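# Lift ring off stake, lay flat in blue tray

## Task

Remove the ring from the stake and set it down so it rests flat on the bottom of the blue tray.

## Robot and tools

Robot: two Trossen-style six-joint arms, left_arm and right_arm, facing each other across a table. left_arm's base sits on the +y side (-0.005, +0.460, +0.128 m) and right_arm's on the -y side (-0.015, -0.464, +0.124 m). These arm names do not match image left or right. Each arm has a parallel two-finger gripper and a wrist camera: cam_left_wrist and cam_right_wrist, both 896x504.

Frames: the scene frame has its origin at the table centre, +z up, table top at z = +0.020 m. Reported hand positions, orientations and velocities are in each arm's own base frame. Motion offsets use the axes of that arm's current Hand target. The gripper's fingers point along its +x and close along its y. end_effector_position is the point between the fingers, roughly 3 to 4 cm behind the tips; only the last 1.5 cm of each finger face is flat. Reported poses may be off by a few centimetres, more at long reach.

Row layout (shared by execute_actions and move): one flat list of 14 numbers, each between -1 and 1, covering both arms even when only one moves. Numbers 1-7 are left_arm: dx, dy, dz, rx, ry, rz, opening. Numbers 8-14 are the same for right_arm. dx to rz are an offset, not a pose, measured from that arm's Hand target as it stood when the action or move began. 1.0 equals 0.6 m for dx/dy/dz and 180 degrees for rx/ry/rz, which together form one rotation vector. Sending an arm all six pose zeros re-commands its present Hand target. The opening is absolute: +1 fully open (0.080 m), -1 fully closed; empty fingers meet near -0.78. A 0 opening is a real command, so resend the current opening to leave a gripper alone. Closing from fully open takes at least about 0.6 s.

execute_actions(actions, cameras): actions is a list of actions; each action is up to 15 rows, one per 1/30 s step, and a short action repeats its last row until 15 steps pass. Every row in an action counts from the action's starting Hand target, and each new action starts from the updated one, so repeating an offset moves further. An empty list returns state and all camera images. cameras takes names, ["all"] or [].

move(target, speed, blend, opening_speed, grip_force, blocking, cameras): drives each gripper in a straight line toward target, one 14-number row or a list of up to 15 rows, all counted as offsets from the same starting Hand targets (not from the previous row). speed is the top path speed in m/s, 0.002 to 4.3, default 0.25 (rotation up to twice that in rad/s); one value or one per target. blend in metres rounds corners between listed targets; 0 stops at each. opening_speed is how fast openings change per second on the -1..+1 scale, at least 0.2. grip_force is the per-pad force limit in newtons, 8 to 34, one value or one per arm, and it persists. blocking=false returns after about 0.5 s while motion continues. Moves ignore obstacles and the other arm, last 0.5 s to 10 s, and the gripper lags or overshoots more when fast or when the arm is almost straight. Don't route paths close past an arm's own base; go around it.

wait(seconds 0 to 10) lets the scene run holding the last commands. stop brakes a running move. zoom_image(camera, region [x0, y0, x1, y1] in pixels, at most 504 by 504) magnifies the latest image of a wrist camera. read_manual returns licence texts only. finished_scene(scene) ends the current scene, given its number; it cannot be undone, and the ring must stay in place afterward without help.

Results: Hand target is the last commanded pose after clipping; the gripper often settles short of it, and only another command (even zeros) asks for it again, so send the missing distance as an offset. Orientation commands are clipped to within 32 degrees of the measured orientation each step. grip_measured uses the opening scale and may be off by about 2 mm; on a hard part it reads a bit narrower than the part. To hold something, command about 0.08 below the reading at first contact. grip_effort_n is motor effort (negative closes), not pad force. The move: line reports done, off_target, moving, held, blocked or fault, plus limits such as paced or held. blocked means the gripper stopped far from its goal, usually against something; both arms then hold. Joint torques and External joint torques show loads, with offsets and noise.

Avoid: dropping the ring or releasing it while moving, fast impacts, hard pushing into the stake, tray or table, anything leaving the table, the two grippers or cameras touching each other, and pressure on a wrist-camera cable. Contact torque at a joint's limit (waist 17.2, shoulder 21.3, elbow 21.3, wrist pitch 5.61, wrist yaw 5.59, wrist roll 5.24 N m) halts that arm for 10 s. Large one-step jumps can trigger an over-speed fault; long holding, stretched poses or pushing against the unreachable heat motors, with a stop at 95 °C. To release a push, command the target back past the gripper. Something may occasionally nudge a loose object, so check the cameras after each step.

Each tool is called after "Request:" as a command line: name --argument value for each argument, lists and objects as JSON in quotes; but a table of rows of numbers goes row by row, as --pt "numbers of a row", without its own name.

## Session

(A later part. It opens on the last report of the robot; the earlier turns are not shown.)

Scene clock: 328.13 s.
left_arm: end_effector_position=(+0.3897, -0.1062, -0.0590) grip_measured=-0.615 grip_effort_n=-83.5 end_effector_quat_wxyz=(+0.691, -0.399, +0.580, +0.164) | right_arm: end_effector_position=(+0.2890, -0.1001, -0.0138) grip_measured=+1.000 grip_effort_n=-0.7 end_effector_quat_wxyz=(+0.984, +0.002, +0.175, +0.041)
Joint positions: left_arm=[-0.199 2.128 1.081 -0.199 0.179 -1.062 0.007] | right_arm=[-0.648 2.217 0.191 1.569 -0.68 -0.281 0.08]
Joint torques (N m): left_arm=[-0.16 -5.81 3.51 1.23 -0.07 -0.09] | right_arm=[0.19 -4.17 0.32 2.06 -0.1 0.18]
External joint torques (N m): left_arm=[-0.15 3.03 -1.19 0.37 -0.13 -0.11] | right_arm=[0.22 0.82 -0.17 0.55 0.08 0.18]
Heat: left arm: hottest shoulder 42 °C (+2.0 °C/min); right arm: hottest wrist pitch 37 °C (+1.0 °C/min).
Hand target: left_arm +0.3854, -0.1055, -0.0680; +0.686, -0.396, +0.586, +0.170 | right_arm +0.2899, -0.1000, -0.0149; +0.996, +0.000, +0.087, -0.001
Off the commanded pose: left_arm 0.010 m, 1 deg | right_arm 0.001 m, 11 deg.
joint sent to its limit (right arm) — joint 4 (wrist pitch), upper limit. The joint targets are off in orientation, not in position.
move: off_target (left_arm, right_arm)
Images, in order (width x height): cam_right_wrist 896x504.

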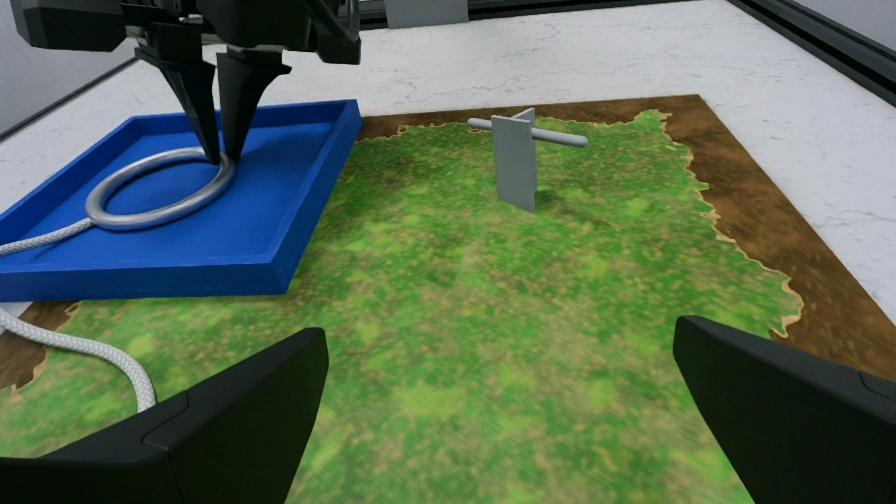

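Request:
move --pt "-0.006 -0.002 0 0 0 0 -0.45 0 0 0 0 0 0 1" --pt "-0.14 0 0 0 0 0 -0.45 0 0 0 0 0 0 1" --speed '[0.03,0.08]' --opening_speed 0.5 --cameras '["all"]'

Request:
zoom_image --camera "cam_right_wrist" --region '[0, 50, 380, 320]'

Scene clock: 336.77 s.
left_arm: end_effector_position=(+0.3647, -0.0864, +0.0079) grip_measured=-0.454 grip_effort_n=16.5 end_effector_quat_wxyz=(+0.685, -0.395, +0.587, +0.173) | right_arm: end_effector_position=(+0.2890, -0.1001, -0.0138) grip_measured=+1.000 grip_effort_n=-0.7 end_effector_quat_wxyz=(+0.984, +0.002, +0.175, +0.041)
Joint positions: left_arm=[-0.159 1.886 1.057 -0.449 0.185 -1.026 0.015] | right_arm=[-0.648 2.217 0.191 1.569 -0.68 -0.281 0.08]
Joint torques (N m): left_arm=[0.14 -8.49 4.51 0.51 0.21 0.12] | right_arm=[0.19 -4.25 0.36 2.05 -0.1 0.15]
External joint torques (N m): left_arm=[0.18 -0.73 -0.83 -0.28 0.14 0.1] | right_arm=[0.16 0.71 -0.04 0.56 0.09 0.15]
Heat: left arm: hottest shoulder 41 °C (+0.0 °C/min); right arm: hottest wrist pitch 37 °C (+1.0 °C/min).
Hand target: left_arm +0.3639, -0.0862, +0.0108; +0.686, -0.396, +0.586, +0.170 | right_arm +0.2899, -0.1000, -0.0149; +0.996, +0.000, +0.087, -0.001
Off the commanded pose: left_arm 0.003 m, 0 deg | right_arm 0.001 m, 11 deg.
joint sent to its limit (right arm) — joint 4 (wrist pitch), upper limit. The joint targets are off in orientation, not in position.
move: off_target (right_arm)

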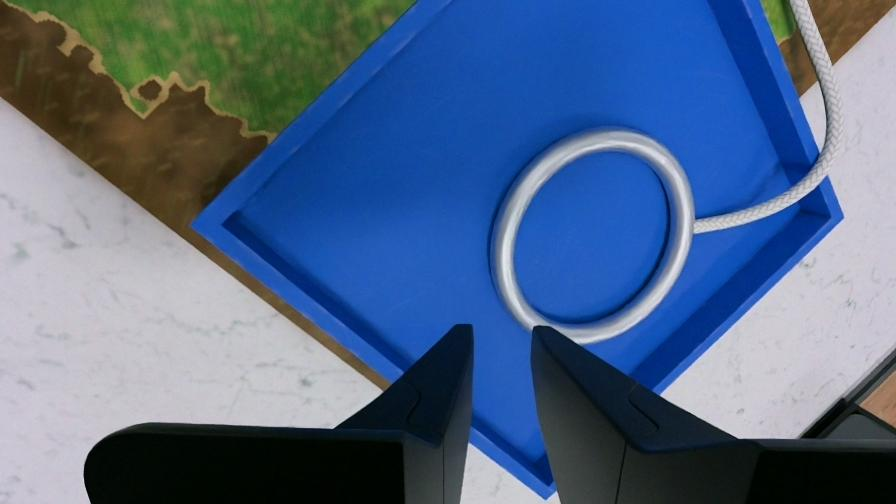

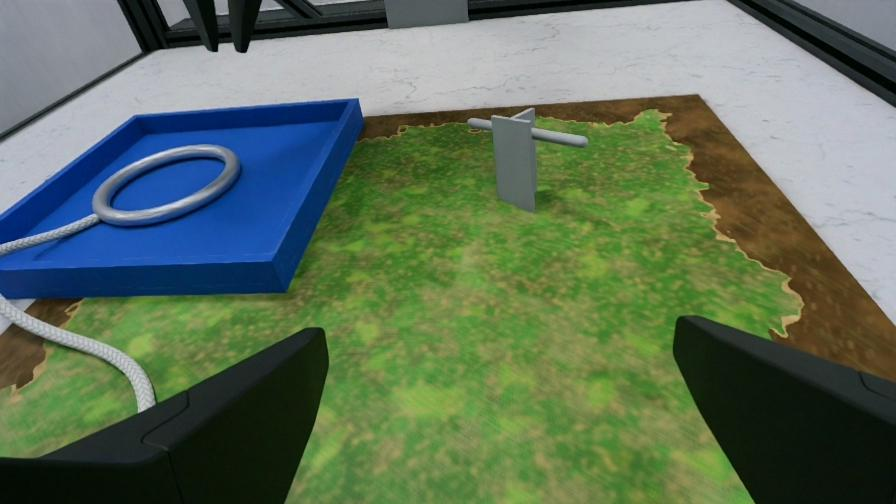

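Scaled by 1.326 from the camera's 896x504 image, which has a finer 1280x720 frame.

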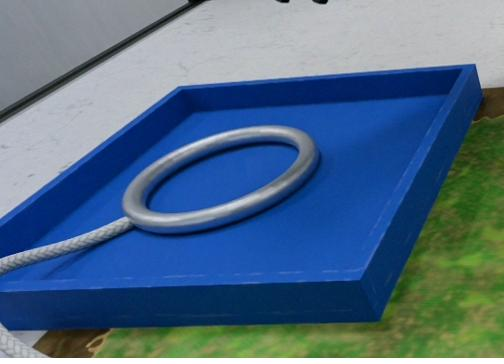

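Request:
finished_scene --scene 2

The scene is finished: the task was done.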